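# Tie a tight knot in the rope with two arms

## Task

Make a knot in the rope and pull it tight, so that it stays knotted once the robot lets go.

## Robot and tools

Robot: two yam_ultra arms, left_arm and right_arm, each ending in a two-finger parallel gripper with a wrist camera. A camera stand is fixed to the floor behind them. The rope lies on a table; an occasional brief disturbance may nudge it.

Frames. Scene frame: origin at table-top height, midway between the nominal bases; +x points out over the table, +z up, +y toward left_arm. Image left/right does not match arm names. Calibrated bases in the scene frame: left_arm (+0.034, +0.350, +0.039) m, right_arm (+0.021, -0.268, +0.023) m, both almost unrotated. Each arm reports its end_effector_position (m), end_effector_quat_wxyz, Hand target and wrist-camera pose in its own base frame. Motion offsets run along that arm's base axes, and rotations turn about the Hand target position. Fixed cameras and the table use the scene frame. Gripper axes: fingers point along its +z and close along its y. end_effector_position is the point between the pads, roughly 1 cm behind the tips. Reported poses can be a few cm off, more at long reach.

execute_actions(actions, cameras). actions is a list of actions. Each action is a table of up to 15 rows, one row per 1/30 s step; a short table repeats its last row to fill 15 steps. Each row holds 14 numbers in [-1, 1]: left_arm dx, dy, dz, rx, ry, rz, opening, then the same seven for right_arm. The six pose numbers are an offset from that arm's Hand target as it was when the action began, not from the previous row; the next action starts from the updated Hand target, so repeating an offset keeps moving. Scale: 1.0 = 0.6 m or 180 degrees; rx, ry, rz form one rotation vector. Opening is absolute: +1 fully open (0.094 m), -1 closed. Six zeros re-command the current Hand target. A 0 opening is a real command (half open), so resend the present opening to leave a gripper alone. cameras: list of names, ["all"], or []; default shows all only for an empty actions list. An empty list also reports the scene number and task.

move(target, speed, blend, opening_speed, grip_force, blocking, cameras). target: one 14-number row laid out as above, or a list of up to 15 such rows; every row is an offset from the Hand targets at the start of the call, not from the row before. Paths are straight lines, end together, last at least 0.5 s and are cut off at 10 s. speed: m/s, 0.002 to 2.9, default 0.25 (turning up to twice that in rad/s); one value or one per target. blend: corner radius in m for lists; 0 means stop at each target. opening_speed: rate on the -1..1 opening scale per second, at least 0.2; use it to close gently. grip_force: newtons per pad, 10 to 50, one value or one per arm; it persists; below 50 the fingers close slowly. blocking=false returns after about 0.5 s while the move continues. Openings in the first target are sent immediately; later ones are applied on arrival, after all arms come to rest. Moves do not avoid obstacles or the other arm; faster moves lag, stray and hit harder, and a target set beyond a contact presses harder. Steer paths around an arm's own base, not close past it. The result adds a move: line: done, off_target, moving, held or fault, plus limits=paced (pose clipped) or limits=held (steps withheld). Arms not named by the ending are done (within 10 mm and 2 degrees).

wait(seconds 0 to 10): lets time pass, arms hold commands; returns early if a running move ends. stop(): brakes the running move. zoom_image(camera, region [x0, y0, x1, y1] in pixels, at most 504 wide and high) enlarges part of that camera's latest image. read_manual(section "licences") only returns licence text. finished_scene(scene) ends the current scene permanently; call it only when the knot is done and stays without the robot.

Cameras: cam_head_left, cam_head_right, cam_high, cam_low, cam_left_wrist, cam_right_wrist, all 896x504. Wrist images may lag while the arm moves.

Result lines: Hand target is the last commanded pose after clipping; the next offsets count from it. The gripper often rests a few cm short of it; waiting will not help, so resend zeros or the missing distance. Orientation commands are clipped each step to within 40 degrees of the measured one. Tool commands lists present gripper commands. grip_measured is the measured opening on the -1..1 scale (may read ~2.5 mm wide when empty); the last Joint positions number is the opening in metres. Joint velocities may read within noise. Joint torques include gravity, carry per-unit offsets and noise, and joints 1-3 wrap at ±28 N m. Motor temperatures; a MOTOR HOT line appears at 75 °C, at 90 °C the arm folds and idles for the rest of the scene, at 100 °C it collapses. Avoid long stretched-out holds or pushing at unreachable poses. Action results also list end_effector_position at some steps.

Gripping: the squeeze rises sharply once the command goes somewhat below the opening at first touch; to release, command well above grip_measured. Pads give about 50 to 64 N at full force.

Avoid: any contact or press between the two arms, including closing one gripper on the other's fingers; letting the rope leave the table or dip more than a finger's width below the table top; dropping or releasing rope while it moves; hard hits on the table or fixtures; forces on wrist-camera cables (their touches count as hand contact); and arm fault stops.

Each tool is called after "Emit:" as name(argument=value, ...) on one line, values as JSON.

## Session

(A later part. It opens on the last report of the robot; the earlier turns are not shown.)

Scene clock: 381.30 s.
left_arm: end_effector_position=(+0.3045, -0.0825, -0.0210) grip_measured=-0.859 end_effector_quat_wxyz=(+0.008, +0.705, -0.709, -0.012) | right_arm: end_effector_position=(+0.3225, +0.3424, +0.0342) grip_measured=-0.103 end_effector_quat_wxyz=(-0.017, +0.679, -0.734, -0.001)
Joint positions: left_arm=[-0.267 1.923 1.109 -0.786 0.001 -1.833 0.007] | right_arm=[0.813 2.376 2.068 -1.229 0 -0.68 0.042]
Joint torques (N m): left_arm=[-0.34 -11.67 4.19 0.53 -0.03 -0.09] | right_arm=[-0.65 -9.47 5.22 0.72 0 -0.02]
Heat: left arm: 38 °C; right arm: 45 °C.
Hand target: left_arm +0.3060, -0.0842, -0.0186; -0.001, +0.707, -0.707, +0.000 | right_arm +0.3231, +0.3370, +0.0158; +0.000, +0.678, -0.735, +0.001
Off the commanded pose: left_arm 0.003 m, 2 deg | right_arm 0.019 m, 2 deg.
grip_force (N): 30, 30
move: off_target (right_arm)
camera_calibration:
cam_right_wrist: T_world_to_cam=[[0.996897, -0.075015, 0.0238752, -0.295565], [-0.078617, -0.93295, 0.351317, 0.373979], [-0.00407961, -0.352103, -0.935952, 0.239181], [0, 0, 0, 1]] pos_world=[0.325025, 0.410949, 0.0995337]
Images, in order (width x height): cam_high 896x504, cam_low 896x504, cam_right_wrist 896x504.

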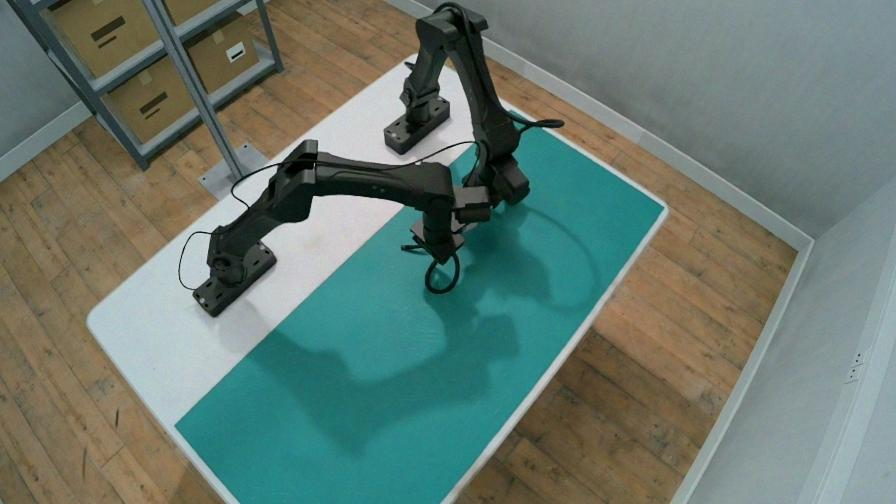

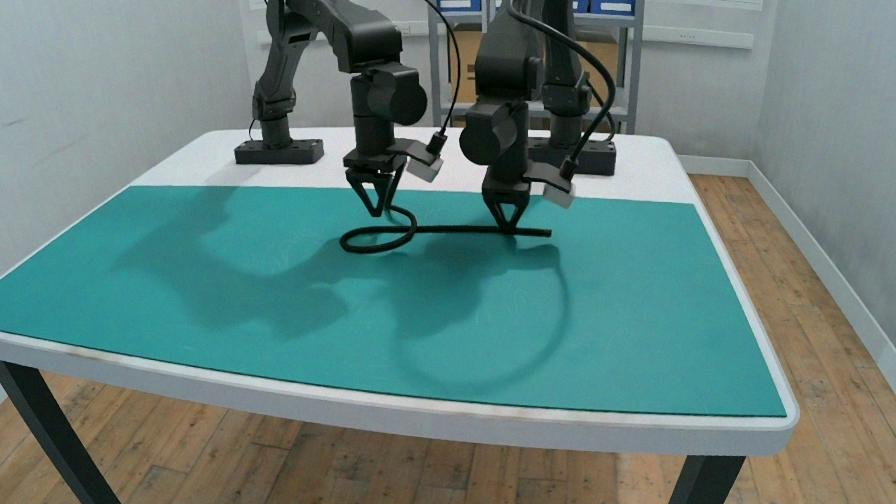

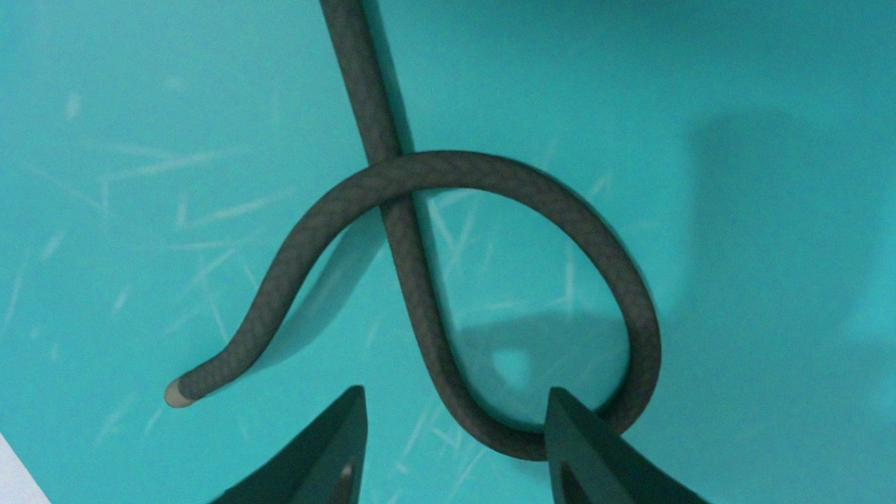

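Emit:
move(target=[0,0,0,0,0,0,-1, -0.012,-0.006,-0.062,0,0,0,-0.1], speed=[0.1], cameras=["cam_right_wrist","cam_low"])

Emit:
zoom_image(camera="cam_low", region=[310, 130, 470, 270])

Scene clock: 395.73 s.
left_arm: end_effector_position=(+0.3045, -0.0825, -0.0210) grip_measured=-0.859 end_effector_quat_wxyz=(+0.008, +0.705, -0.709, -0.012) | right_arm: end_effector_position=(+0.3186, +0.3383, -0.0037) grip_measured=-0.103 end_effector_quat_wxyz=(-0.017, +0.679, -0.734, -0.001)
Joint positions: left_arm=[-0.267 1.923 1.109 -0.786 0.001 -1.833 0.007] | right_arm=[0.813 2.376 1.917 -1.078 0 -0.68 0.042]
Joint torques (N m): left_arm=[-0.35 -11.7 4.21 0.53 -0.04 -0.09] | right_arm=[-0.2 -9.5 5.03 0.67 0.01 0.04]
Heat: left arm: 39 °C; right arm: 45 °C.
Hand target: left_arm +0.3060, -0.0842, -0.0186; -0.001, +0.707, -0.707, +0.000 | right_arm +0.3159, +0.3334, -0.0214; +0.000, +0.678, -0.735, +0.001
Off the commanded pose: left_arm 0.003 m, 2 deg | right_arm 0.019 m, 2 deg.
grip_force (N): 30, 30
move: off_target (right_arm)
camera_calibration:
cam_right_wrist: T_world_to_cam=[[0.996909, -0.0750109, 0.0233798, -0.291153], [-0.0784359, -0.932747, 0.351895, 0.382992], [-0.00458856, -0.352641, -0.935747, 0.20262], [0, 0, 0, 1]] pos_world=[0.321223, 0.406847, 0.0616348]
Images, in order (width x height): cam_low 896x504, cam_right_wrist 896x504.

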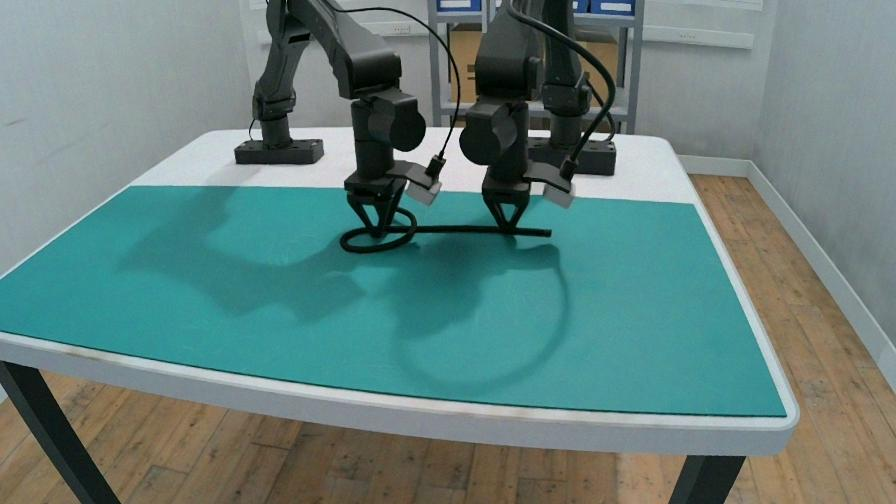

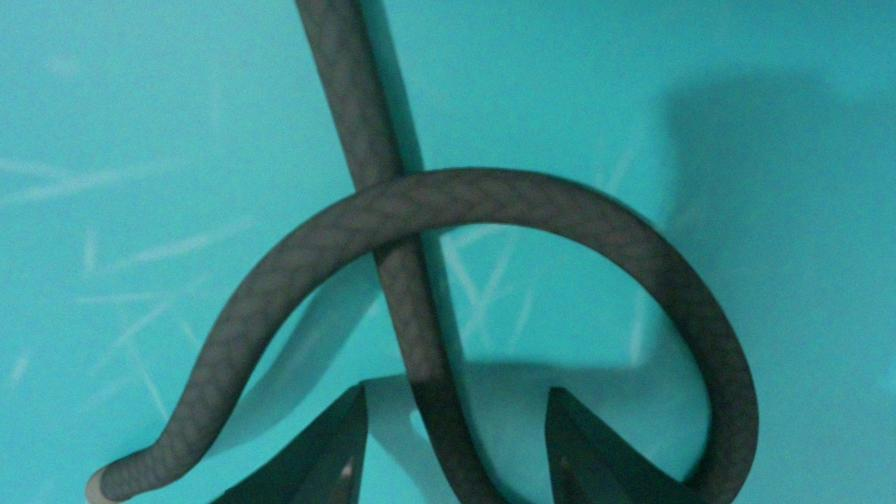

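Scaled by 3.150.

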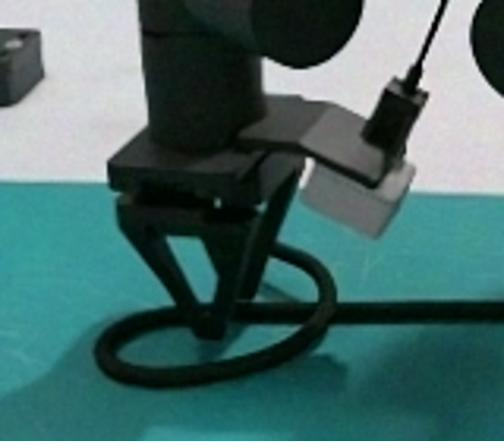

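Emit:
move(target=[[0,0,0,0,0,0,-1, 0,0,0.12,0,0,0,-0.1],[0,0,0,0,0,0,-1, 0.01,-0.03,0.15,0,0,-0.36,0],[0,0,0,0,0,0,-1, 0.033,-0.058,0.08,0,0,-0.722,0]], speed=[0.15,0.3,0.3], blend=[0.02,0.02,0], cameras=["cam_right_wrist"])

Scene clock: 426.47 s.
left_arm: end_effector_position=(+0.3045, -0.0825, -0.0210) grip_measured=-0.859 end_effector_quat_wxyz=(+0.008, +0.705, -0.709, -0.012) | right_arm: end_effector_position=(+0.3341, +0.3025, +0.0190) grip_measured=-0.003 end_effector_quat_wxyz=(-0.006, +0.373, +0.928, -0.007)
Joint positions: left_arm=[-0.267 1.923 1.109 -0.786 0.001 -1.833 0.007] | right_arm=[0.732 2.351 1.965 -1.202 -0.005 1.496 0.047]
Joint torques (N m): left_arm=[-0.35 -11.7 4.21 0.53 -0.04 -0.1] | right_arm=[-0.55 -13.65 4.72 0.48 0.04 0.09]
Heat: left arm: 39 °C; right arm: 44 °C.
Hand target: left_arm +0.3060, -0.0842, -0.0186; -0.001, +0.707, -0.707, +0.000 | right_arm +0.3357, +0.2985, +0.0266; +0.000, +0.379, +0.925, +0.000
Off the commanded pose: left_arm 0.003 m, 2 deg | right_arm 0.009 m, 1 deg.
grip_force (N): 30, 30
move: done; blend cut to 0 m at target 2; target 2's new opening was sent with right_arm's hand 0.025 m and 3 deg from that target
camera_calibration:
cam_right_wrist: T_world_to_cam=[[-0.689321, -0.724197, 0.0193627, 0.450023], [-0.664336, 0.64255, 0.381821, 0.0615043], [-0.288955, 0.250334, -0.924034, 0.123706], [0, 0, 0, 1]] pos_world=[0.386815, 0.255418, 0.0821108]
Images, in order (width x height): cam_right_wrist 896x504.

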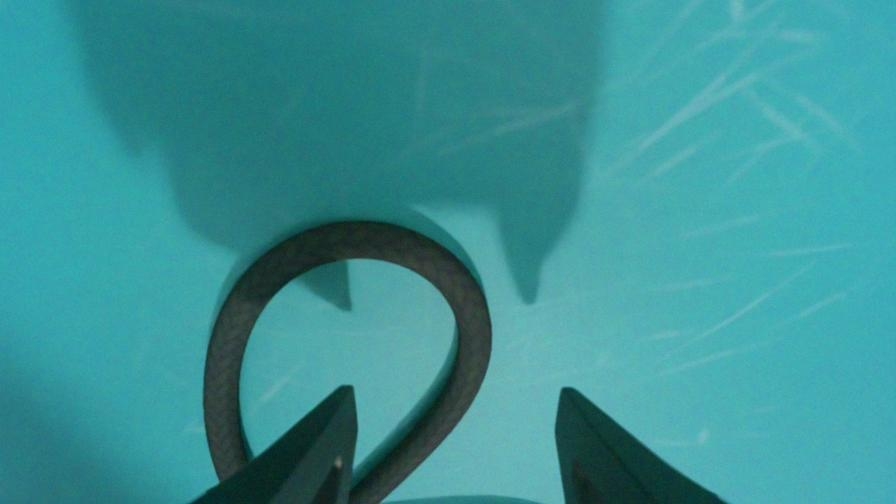

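Emit:
move(target=[0,0,0,0,0,0,-1, 0.0,0.003,-0.055,0,0,0,0], speed=[0.1], cameras=["cam_right_wrist","cam_low"])

Emit:
zoom_image(camera="cam_low", region=[310, 130, 470, 270])

Scene clock: 433.57 s.
left_arm: end_effector_position=(+0.3045, -0.0825, -0.0210) grip_measured=-0.859 end_effector_quat_wxyz=(+0.008, +0.705, -0.709, -0.012) | right_arm: end_effector_position=(+0.3374, +0.3055, +0.0000) grip_measured=-0.003 end_effector_quat_wxyz=(+0.001, +0.374, +0.927, +0.008)
Joint positions: left_arm=[-0.267 1.923 1.109 -0.786 0.001 -1.833 0.007] | right_arm=[0.732 2.351 1.889 -1.094 -0.005 1.499 0.047]
Joint torques (N m): left_arm=[-0.35 -11.71 4.21 0.53 -0.04 -0.08] | right_arm=[-0.32 -11.17 4.77 0.6 0.04 0.11]
Heat: left arm: 39 °C; right arm: 43 °C.
Hand target: left_arm +0.3060, -0.0842, -0.0186; -0.001, +0.707, -0.707, +0.000 | right_arm +0.3356, +0.3003, -0.0065; +0.000, +0.379, +0.925, -0.001
Off the commanded pose: left_arm 0.003 m, 2 deg | right_arm 0.008 m, 1 deg.
grip_force (N): 30, 30
move: done
camera_calibration:
cam_right_wrist: T_world_to_cam=[[-0.691921, -0.721863, -0.0126212, 0.455034], [-0.671196, 0.636719, 0.379587, 0.0731642], [-0.265973, 0.271115, -0.92507, 0.0922232], [0, 0, 0, 1]] pos_world=[0.388484, 0.256884, 0.0632839]
Images, in order (width x height): cam_low 896x504, cam_right_wrist 896x504.

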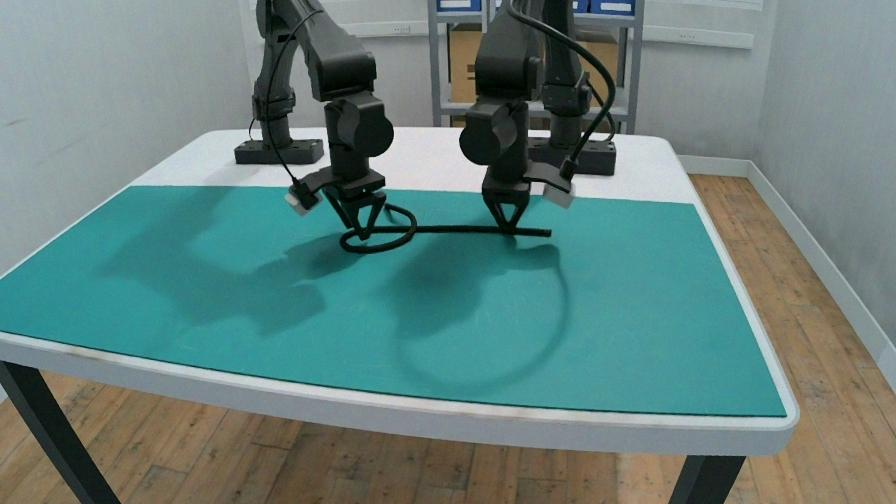

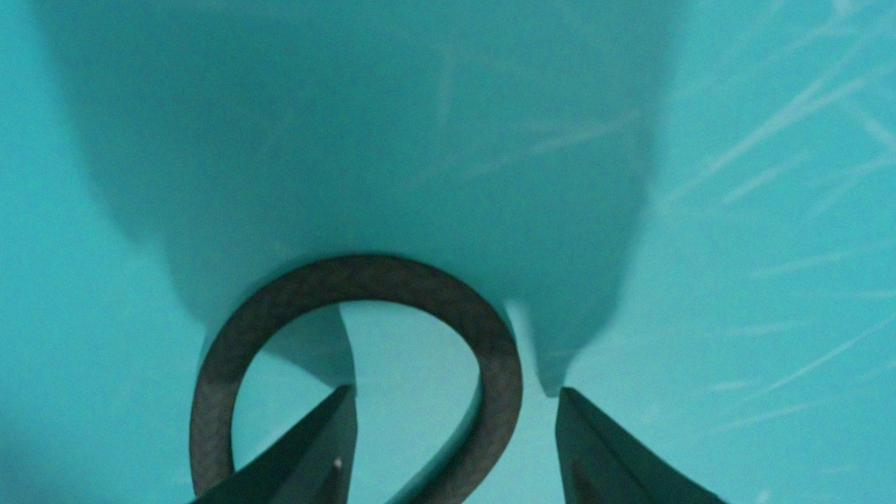

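Scaled by 3.150.

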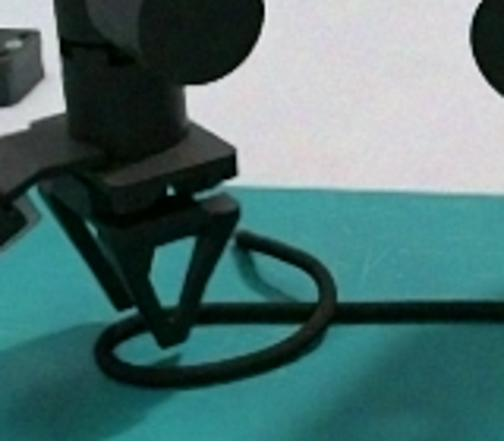

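Emit:
move(target=[[0,0,0,0,0,0,-1, 0,0,-0.007,0,0,0,-1],[0,0,0,0,0,0,-1, 0,0,0.08,0,0,0,-1],[0,-0.03,0,0,0,0,-1, -0.1,0.005,0.085,0,0,-0.05,-1],[0,-0.05,0,0,0,0,-1, -0.2,0.025,0.07,0,0,-0.07,-1]], speed=[0.1,0.1,0.12,0.12], blend=[0,0.01,0.02,0], opening_speed=1.5, cameras=["all"])

Emit:
zoom_image(camera="cam_low", region=[310, 130, 470, 270])

Scene clock: 448.80 s.
left_arm: end_effector_position=(+0.2988, -0.1056, -0.0210) grip_measured=-0.859 end_effector_quat_wxyz=(+0.000, +0.708, -0.706, -0.013) | right_arm: end_effector_position=(+0.2162, +0.3186, +0.0282) grip_measured=-0.834 end_effector_quat_wxyz=(-0.006, +0.476, +0.880, -0.009)
Joint positions: left_arm=[-0.349 1.923 1.109 -0.78 -0.01 -1.923 0.007] | right_arm=[0.967 2.076 1.551 -1.064 -0.01 1.958 0.008]
Joint torques (N m): left_arm=[-0.92 -9.14 7.46 0.36 0.08 -0.08] | right_arm=[0.06 -12.04 4.53 0.48 0.08 0.12]
Heat: left arm: 39 °C; right arm: 43 °C.
Hand target: left_arm +0.3060, -0.1142, -0.0186; -0.001, +0.707, -0.707, +0.000 | right_arm +0.2156, +0.3154, +0.0355; -0.001, +0.478, +0.878, +0.000
Off the commanded pose: left_arm 0.012 m, 1 deg | right_arm 0.008 m, 1 deg.
grip_force (N): 30, 30
move: off_target (left_arm)
camera_calibration:
cam_left_wrist: T_world_to_cam=[[0.999926, -0.0118273, -0.00280406, -0.298075], [-0.00968332, -0.914537, 0.404387, -0.0479579], [-0.00734723, -0.40433, -0.914584, 0.0330005], [0, 0, 0, 1]] pos_world=[0.297831, -0.0340417, 0.0487394]
cam_right_wrist: T_world_to_cam=[[-0.834848, -0.549995, 0.0231309, 0.356074], [-0.501901, 0.777759, 0.378401, -0.108678], [-0.226109, 0.304297, -0.925353, 0.0633455], [0, 0, 0, 1]] pos_world=[0.257046, 0.261088, 0.0915043]

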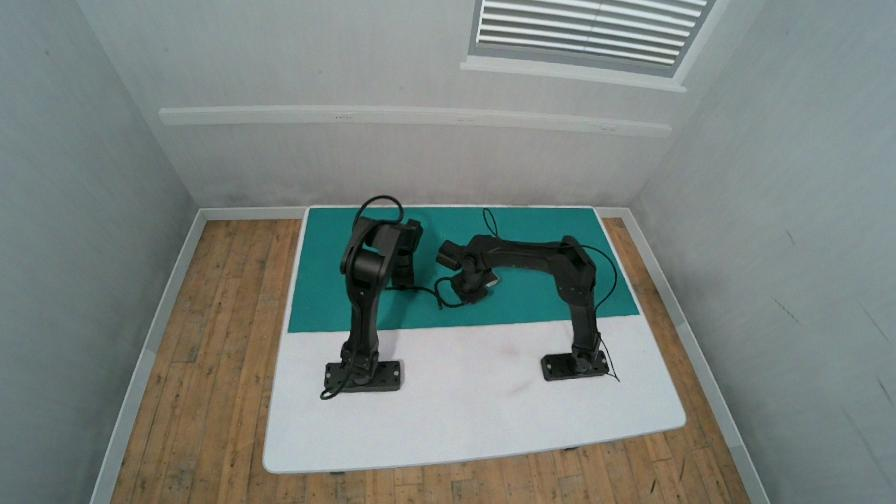

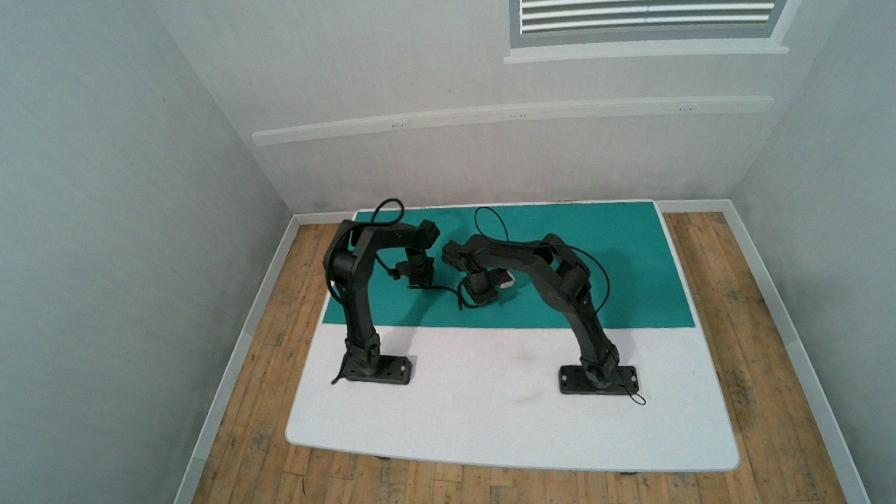

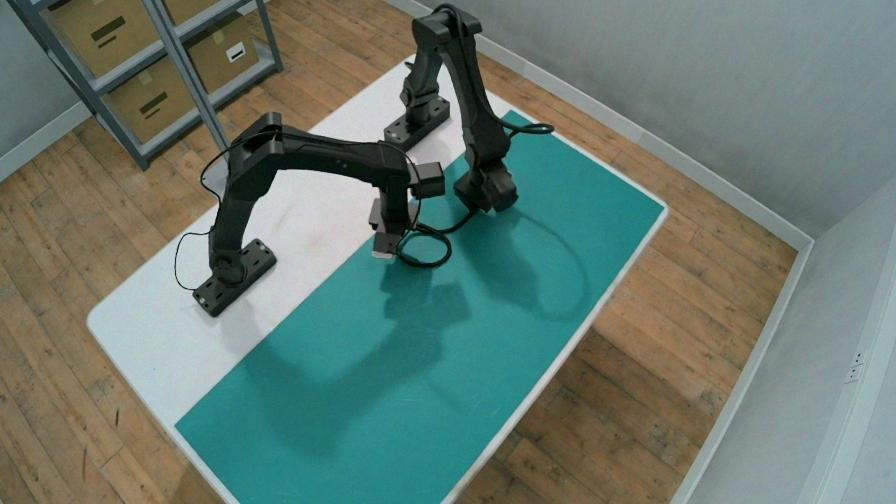

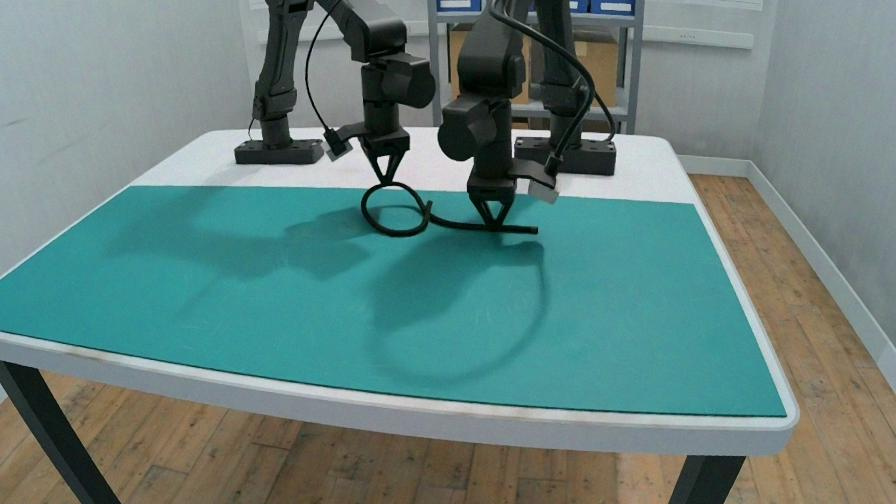

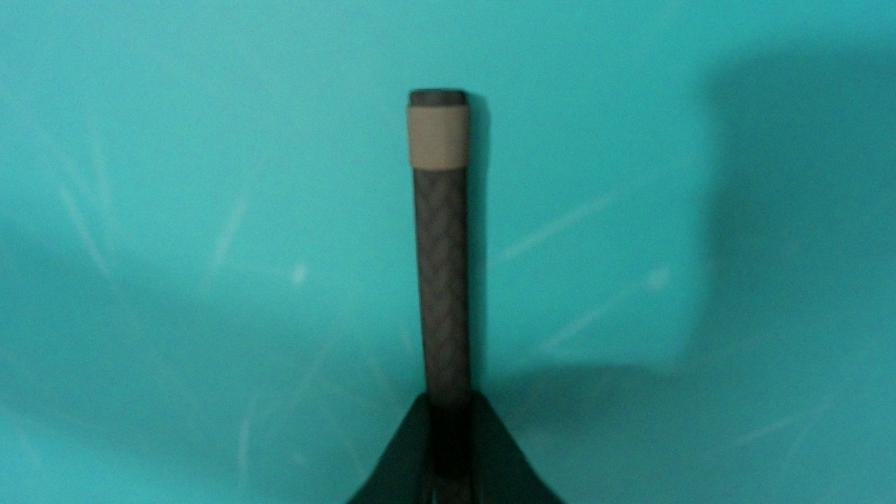

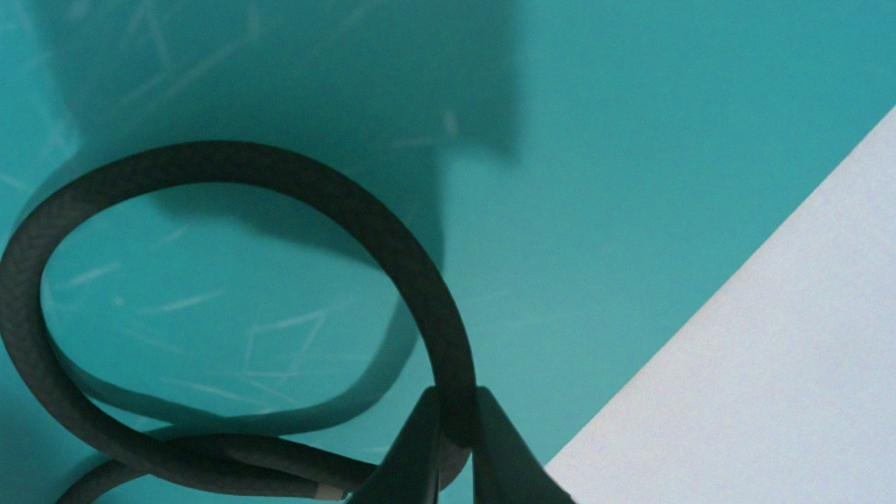

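Scaled by 3.150.

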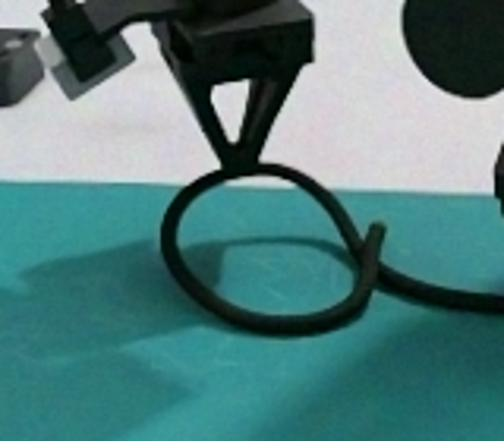

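Emit:
move(target=[[0,0,0,0,0,0,-1, 0,-0.01,-0.06,0,0,0,-1],[0,0,0,0,0,0,-1, 0,-0.01,-0.06,0,0,0,-0.4],[0,0,0,0,0,0,-1, 0.02,-0.06,0.15,0,0,0,-0.4]], speed=[0.1,0.1,0.2], opening_speed=1, cameras=["cam_right_wrist","cam_low","cam_high"])

Emit:
zoom_image(camera="cam_low", region=[310, 130, 470, 270])

Scene clock: 484.47 s.
left_arm: end_effector_position=(+0.2988, -0.1056, -0.0210) grip_measured=-0.859 end_effector_quat_wxyz=(+0.000, +0.708, -0.706, -0.013) | right_arm: end_effector_position=(+0.2248, +0.2825, +0.1148) grip_measured=-0.403 end_effector_quat_wxyz=(-0.006, +0.478, +0.879, -0.005)
Joint positions: left_arm=[-0.349 1.923 1.109 -0.78 -0.01 -1.923 0.007] | right_arm=[0.891 1.927 1.684 -1.34 -0.01 1.887 0.028]
Joint torques (N m): left_arm=[-0.92 -9.14 7.46 0.36 0.09 -0.08] | right_arm=[-0.51 -9.58 8.08 0.2 0.08 0.01]
Heat: left arm: 38 °C; right arm: 43 °C.
Hand target: left_arm +0.3060, -0.1142, -0.0186; -0.001, +0.707, -0.707, +0.000 | right_arm +0.2276, +0.2794, +0.1256; -0.001, +0.479, +0.878, +0.000
Off the commanded pose: left_arm 0.011 m, 1 deg | right_arm 0.012 m, 1 deg.
grip_force (N): 30, 30
move: off_target (left_arm, right_arm)
camera_calibration:
cam_right_wrist: T_world_to_cam=[[-0.837399, -0.546315, 0.0174017, 0.341605], [-0.499512, 0.777809, 0.381445, -0.110039], [-0.221924, 0.310729, -0.924228, 0.153511], [0, 0, 0, 1]] pos_world=[0.265161, 0.224513, 0.177908]
Images, in order (width x height): cam_high 896x504, cam_low 896x504, cam_right_wrist 896x504.

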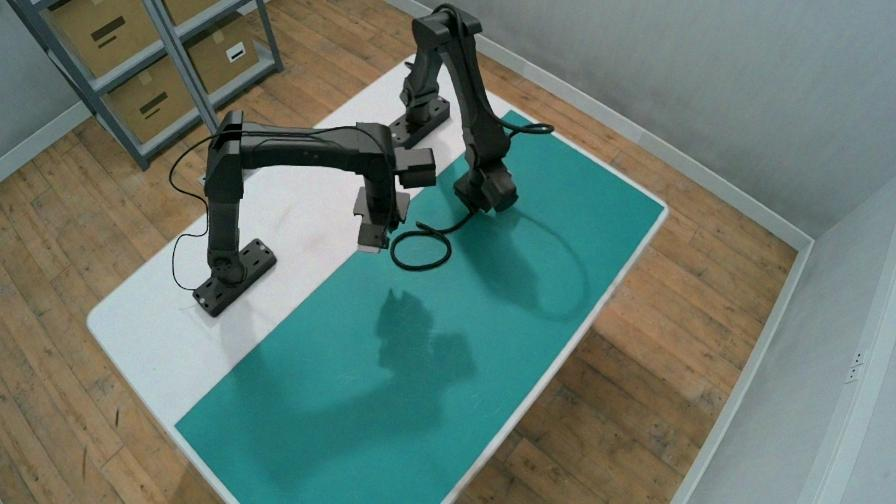

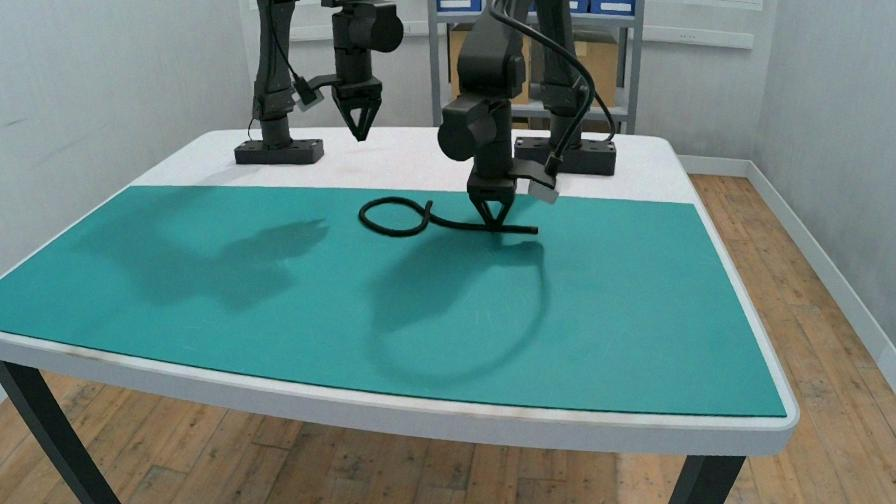

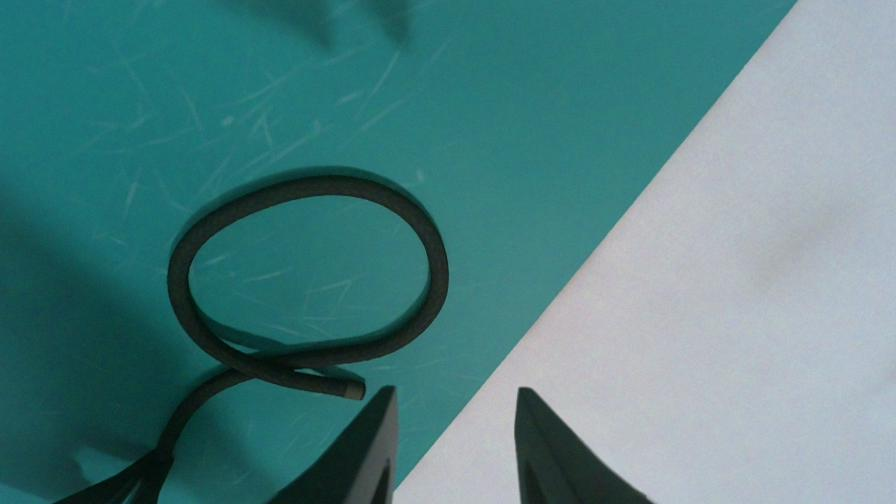

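Scaled by 3.150.

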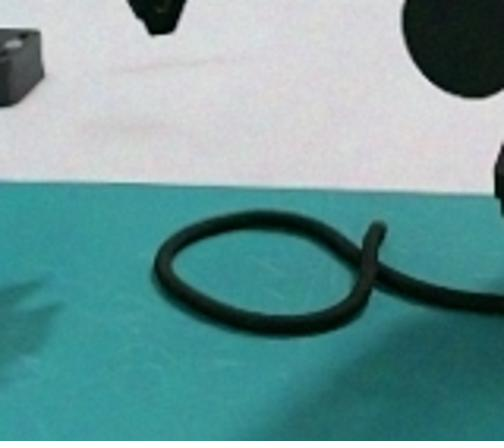

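Emit:
move(target=[[0,0.0,-0.008,0,0,0,-0.5, 0,0,0,0,0,0,-0.4],[0,0,0.2,0,0,0,-0.5, 0,0,0,0,0,0,-0.4],[0,0.2,0.2,0,0,0,-0.5, 0,0.02,-0.05,0,0,0,-0.4]], speed=[0.1,0.1,0.25], opening_speed=1, cameras=["cam_right_wrist","cam_low","cam_left_wrist"])

Emit:
zoom_image(camera="cam_low", region=[330, 130, 550, 270])

Scene clock: 516.70 s.
left_arm: end_effector_position=(+0.3151, +0.0064, +0.0996) grip_measured=-0.502 end_effector_quat_wxyz=(-0.002, +0.710, -0.704, +0.006) | right_arm: end_effector_position=(+0.2315, +0.2942, +0.1099) grip_measured=-0.403 end_effector_quat_wxyz=(-0.002, +0.479, +0.878, +0.021)
Joint positions: left_arm=[0.02 1.731 1.376 -1.205 0.006 -1.558 0.023] | right_arm=[0.896 1.927 1.664 -1.267 -0.01 1.896 0.028]
Joint torques (N m): left_arm=[-0.35 -10.96 4.97 0.21 -0.08 0.04] | right_arm=[0.59 -6.83 4.93 0.62 0.09 0.11]
Heat: left arm: 39 °C; right arm: 45 °C.
Hand target: left_arm +0.3061, +0.0058, +0.1015; -0.001, +0.707, -0.707, +0.000 | right_arm +0.2277, +0.2914, +0.0956; -0.001, +0.479, +0.878, +0.000
Off the commanded pose: left_arm 0.009 m, 1 deg | right_arm 0.015 m, 2 deg.
grip_force (N): 30, 30
move: off_target (right_arm)
camera_calibration:
cam_left_wrist: T_world_to_cam=[[0.99962, -0.00733404, 0.0265879, -0.315632], [-0.0179392, -0.905116, 0.424786, 0.00631171], [0.0209497, -0.425102, -0.904903, 0.179011], [0, 0, 0, 1]] pos_world=[0.311875, 0.0794959, 0.167699]
cam_right_wrist: T_world_to_cam=[[-0.839008, -0.543085, -0.0335452, 0.358701], [-0.509907, 0.763242, 0.396807, -0.108935], [-0.189897, 0.350029, -0.917289, 0.12718], [0, 0, 0, 1]] pos_world=[0.269558, 0.233432, 0.171919]
Images, in order (width x height): cam_low 896x504, cam_left_wrist 896x504, cam_right_wrist 896x504.

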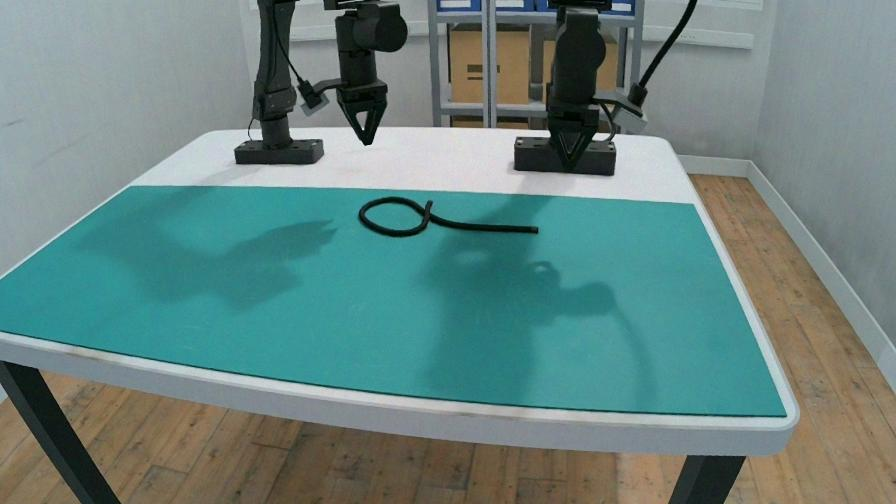

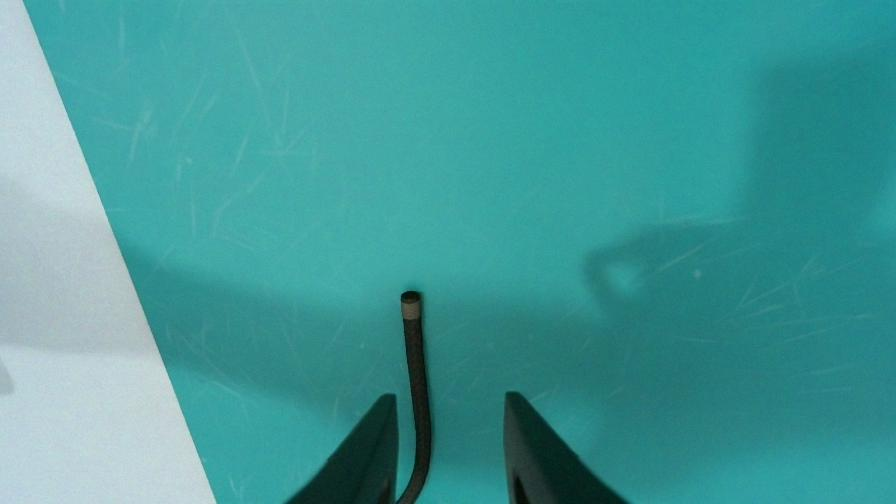

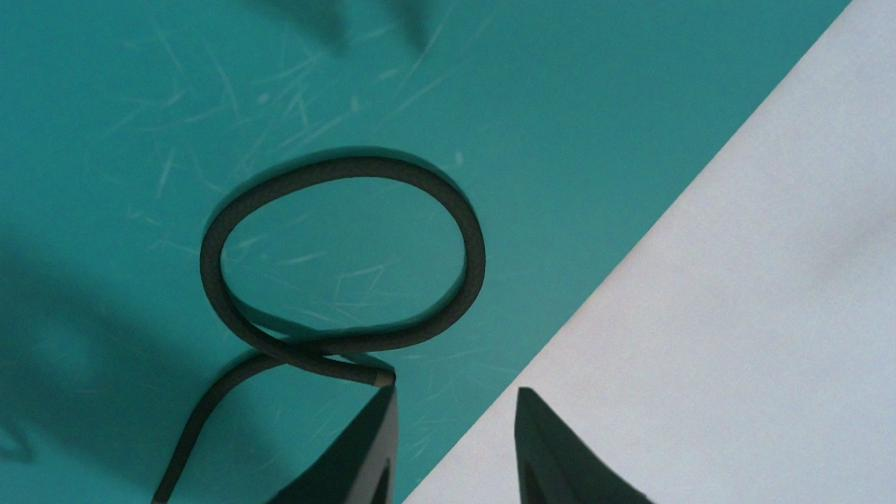

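Scaled by 2.291.

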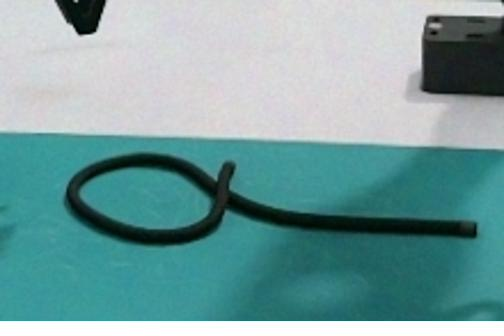

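Emit:
move(target=[[0,0,0,0,0,0,-0.5, 0.0205,0.164,0.0,0,0,0.494,-0.5],[0,0,0,0,0,0,-0.5, 0.0205,0.164,-0.1,0,0,0.494,-0.5]], speed=0.25, blend=[0.02,0], cameras=["cam_right_wrist"])

Scene clock: 534.87 s.
left_arm: end_effector_position=(+0.3151, +0.0064, +0.0996) grip_measured=-0.502 end_effector_quat_wxyz=(-0.002, +0.709, -0.705, +0.006) | right_arm: end_effector_position=(+0.2419, +0.3893, +0.0472) grip_measured=-0.497 end_effector_quat_wxyz=(+0.003, -0.267, +0.964, +0.008)
Joint positions: left_arm=[0.02 1.731 1.376 -1.205 0.006 -1.557 0.023] | right_arm=[1.009 2.335 2.05 -1.27 -0.008 0.468 0.024]
Joint torques (N m): left_arm=[-0.32 -10.99 5 0.22 -0.08 0.03] | right_arm=[0.58 -10.04 5.55 0.66 0.08 -0.03]
Heat: left arm: 41 °C; right arm: 44 °C.
Hand target: left_arm +0.3061, +0.0058, +0.1015; -0.001, +0.707, -0.707, +0.000 | right_arm +0.2399, +0.3897, +0.0356; +0.000, -0.273, +0.962, -0.001
Off the commanded pose: left_arm 0.009 m, 1 deg | right_arm 0.012 m, 1 deg.
grip_force (N): 30, 30
move: off_target (right_arm)
camera_calibration:
cam_right_wrist: T_world_to_cam=[[0.517824, -0.855405, -0.0118636, 0.209311], [-0.793594, -0.485493, 0.36675, 0.404924], [-0.319479, -0.180497, -0.930244, 0.276887], [0, 0, 0, 1]] pos_world=[0.301419, 0.425611, 0.11155]
Images, in order (width x height): cam_right_wrist 896x504.

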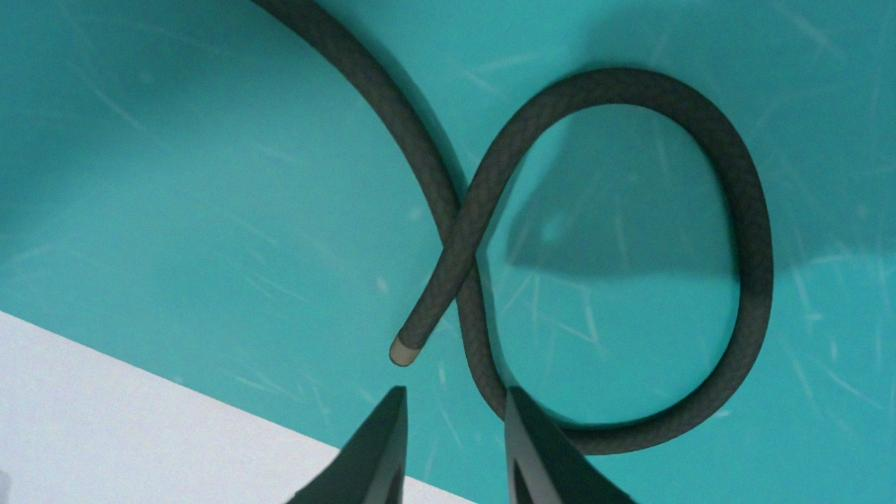

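Emit:
move(target=[0,0,0,0,0,0,-0.5, -0.019,0.0115,-0.03,0,0,-0.16,-0.4], speed=0.15, cameras=["cam_right_wrist"])

Scene clock: 549.33 s.
left_arm: end_effector_position=(+0.3151, +0.0064, +0.0996) grip_measured=-0.502 end_effector_quat_wxyz=(-0.002, +0.709, -0.705, +0.006) | right_arm: end_effector_position=(+0.2335, +0.4000, +0.0360) grip_measured=-0.403 end_effector_quat_wxyz=(+0.007, -0.025, +1.000, +0.018)
Joint positions: left_arm=[0.02 1.731 1.376 -1.205 0.006 -1.557 0.023] | right_arm=[1.037 2.335 2.005 -1.203 -0.008 0.988 0.028]
Joint torques (N m): left_arm=[-0.32 -10.97 4.98 0.21 -0.09 0.03] | right_arm=[0.65 -9.42 4.85 0.71 0.07 0.14]
Heat: left arm: 41 °C; right arm: 43 °C.
Hand target: left_arm +0.3061, +0.0058, +0.1015; -0.001, +0.707, -0.707, +0.000 | right_arm +0.2285, +0.3966, +0.0176; +0.000, -0.026, +1.000, -0.001
Off the commanded pose: left_arm 0.009 m, 1 deg | right_arm 0.019 m, 2 deg.
grip_force (N): 30, 30
move: off_target (right_arm)
camera_calibration:
cam_right_wrist: T_world_to_cam=[[0.0528338, -0.998052, -0.0331789, 0.38908], [-0.929928, -0.0612817, 0.362599, 0.269756], [-0.363926, 0.0116965, -0.931355, 0.199206], [0, 0, 0, 1]] pos_world=[0.302794, 0.402523, 0.100627]
Images, in order (width x height): cam_right_wrist 896x504.

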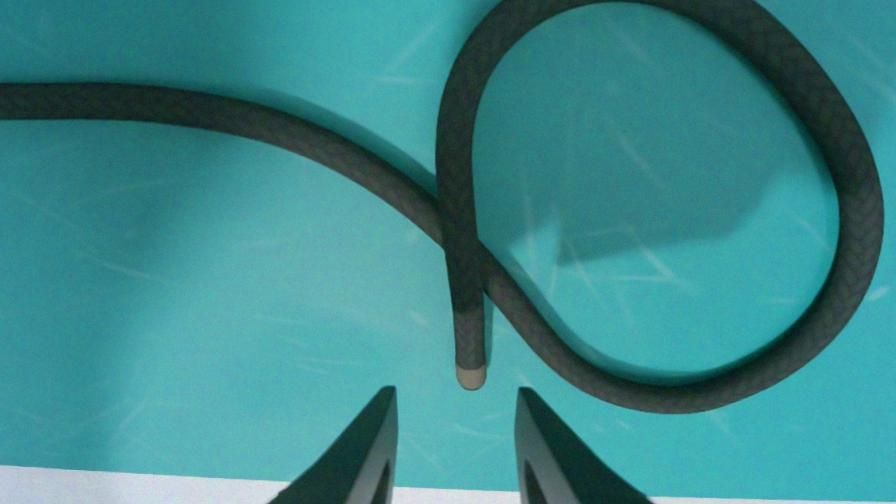

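Emit:
move(target=[[0,0,0,0,0,0,-0.5, 0.0,0.0,0,0,0,0,-0.5],[0,0,0,0,0,0,-0.5, 0.0,-0.003,-0.06,0,0,0,-0.5],[0,0,0,0,0,0,-0.5, 0.0,-0.003,-0.06,0,0,0,-1]], speed=0.1, opening_speed=1, cameras=["cam_right_wrist","cam_low"])

Emit:
zoom_image(camera="cam_low", region=[330, 130, 550, 270])

Scene clock: 562.40 s.
left_arm: end_effector_position=(+0.3151, +0.0064, +0.0996) grip_measured=-0.502 end_effector_quat_wxyz=(-0.002, +0.709, -0.705, +0.006) | right_arm: end_effector_position=(+0.2322, +0.4005, +0.0019) grip_measured=-0.826 end_effector_quat_wxyz=(+0.007, -0.026, +0.999, +0.019)
Joint positions: left_arm=[0.02 1.731 1.376 -1.205 0.006 -1.557 0.023] | right_arm=[1.04 2.355 1.902 -1.078 -0.008 0.988 0.008]
Joint torques (N m): left_arm=[-0.32 -10.96 5.01 0.21 -0.08 0.03] | right_arm=[0.31 -9.02 5 0.7 0.07 0.08]
Motor temperatures (°C): left_arm=[29 42 33 31 31 31 30] | right_arm=[30 43 38 31 30 31 30]
Heat: left arm: 42 °C; right arm: 43 °C.
Hand target: left_arm +0.3061, +0.0058, +0.1015; -0.001, +0.707, -0.707, +0.000 | right_arm +0.2284, +0.3948, -0.0185; -0.001, -0.026, +1.000, -0.001
Off the commanded pose: left_arm 0.009 m, 1 deg | right_arm 0.021 m, 2 deg.
grip_force (N): 30, 30
move: off_target (right_arm); target 3's new opening was sent with right_arm's hand 0.021 m and 2 deg from that target
camera_calibration:
cam_right_wrist: T_world_to_cam=[[0.0551637, -0.997824, -0.0361082, 0.387823], [-0.930079, -0.0645055, 0.361652, 0.282313], [-0.363194, 0.0136334, -0.931614, 0.166076], [0, 0, 0, 1]] pos_world=[0.301497, 0.402925, 0.0666234]
Images, in order (width x height): cam_low 896x504, cam_right_wrist 896x504.

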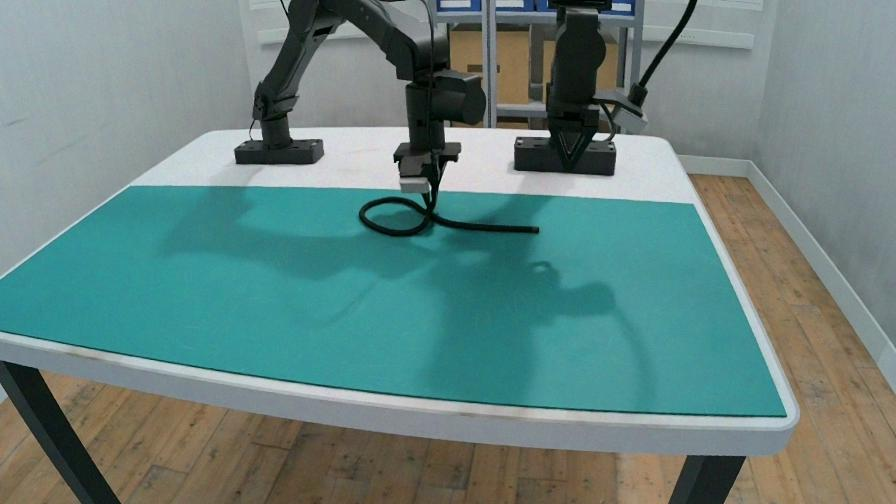

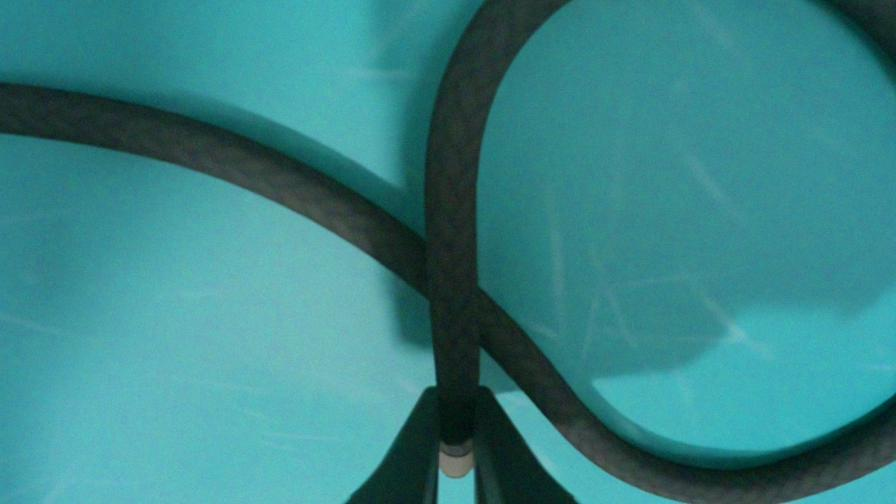

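Scaled by 2.291.

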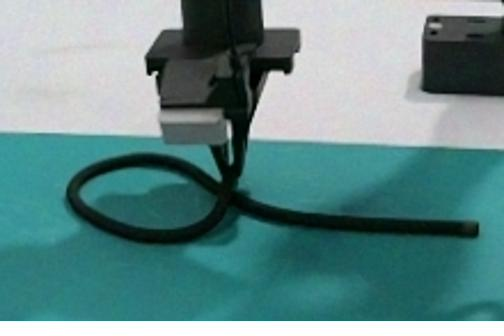

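Emit:
move(target=[[0,0,0,0,0,0,-0.5, 0.0,0.0,0.015,0,0,0,-1],[0,0,0,0,0,0,-0.5, -0.105,-0.01,0.015,0,0,0.05,-1]], speed=0.08, cameras=["cam_right_wrist","cam_low"])

Emit:
zoom_image(camera="cam_low", region=[330, 130, 550, 270])

Scene clock: 572.27 s.
left_arm: end_effector_position=(+0.3151, +0.0064, +0.0996) grip_measured=-0.502 end_effector_quat_wxyz=(-0.002, +0.709, -0.705, +0.006) | right_arm: end_effector_position=(+0.1905, +0.4007, -0.0023) grip_measured=-0.829 end_effector_quat_wxyz=(+0.035, -0.089, +0.995, +0.017)
Joint positions: left_arm=[0.02 1.731 1.376 -1.205 0.006 -1.557 0.023] | right_arm=[1.143 2.256 1.713 -0.964 0.045 0.962 0.008]
Joint torques (N m): left_arm=[-0.31 -10.97 4.97 0.22 -0.08 0.03] | right_arm=[1.65 -11.33 3.45 0.26 -0.39 0.01]
Heat: left arm: 42 °C; right arm: 44 °C.
Hand target: left_arm +0.3061, +0.0058, +0.1015; -0.001, +0.707, -0.707, +0.000 | right_arm +0.1655, +0.3888, -0.0095; +0.000, -0.104, +0.995, -0.001
Off the commanded pose: left_arm 0.009 m, 1 deg | right_arm 0.029 m, 5 deg.
grip_force (N): 30, 30
move: off_target (right_arm)
camera_calibration:
cam_right_wrist: T_world_to_cam=[[0.182089, -0.98298, -0.0243886, 0.360104], [-0.934282, -0.180694, 0.307353, 0.29227], [-0.306529, -0.0331798, -0.951283, 0.154887], [0, 0, 0, 1]] pos_world=[0.254969, 0.411925, 0.0662939]
Images, in order (width x height): cam_low 896x504, cam_right_wrist 896x504.

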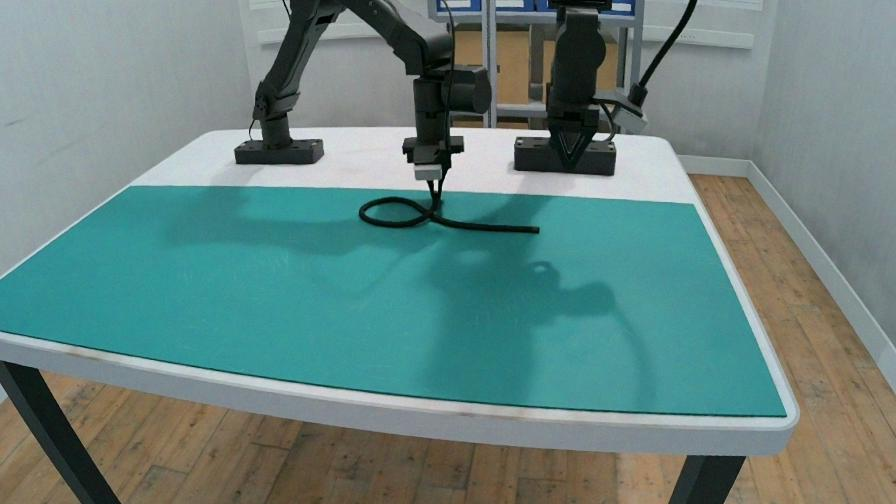

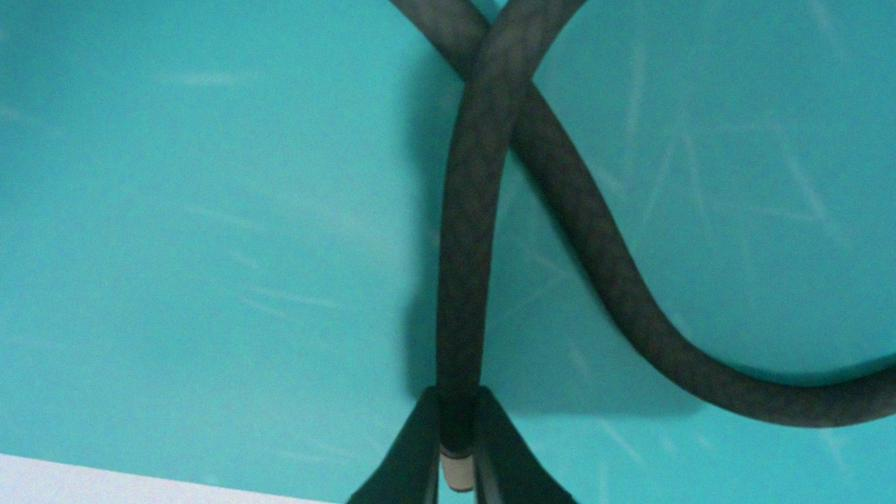

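Scaled by 2.291.

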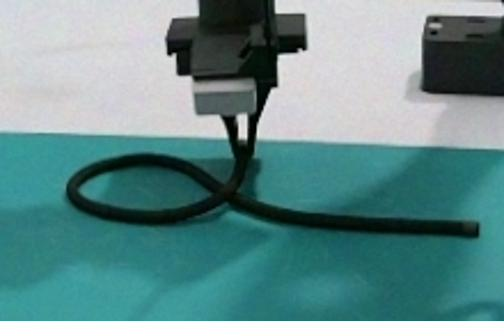

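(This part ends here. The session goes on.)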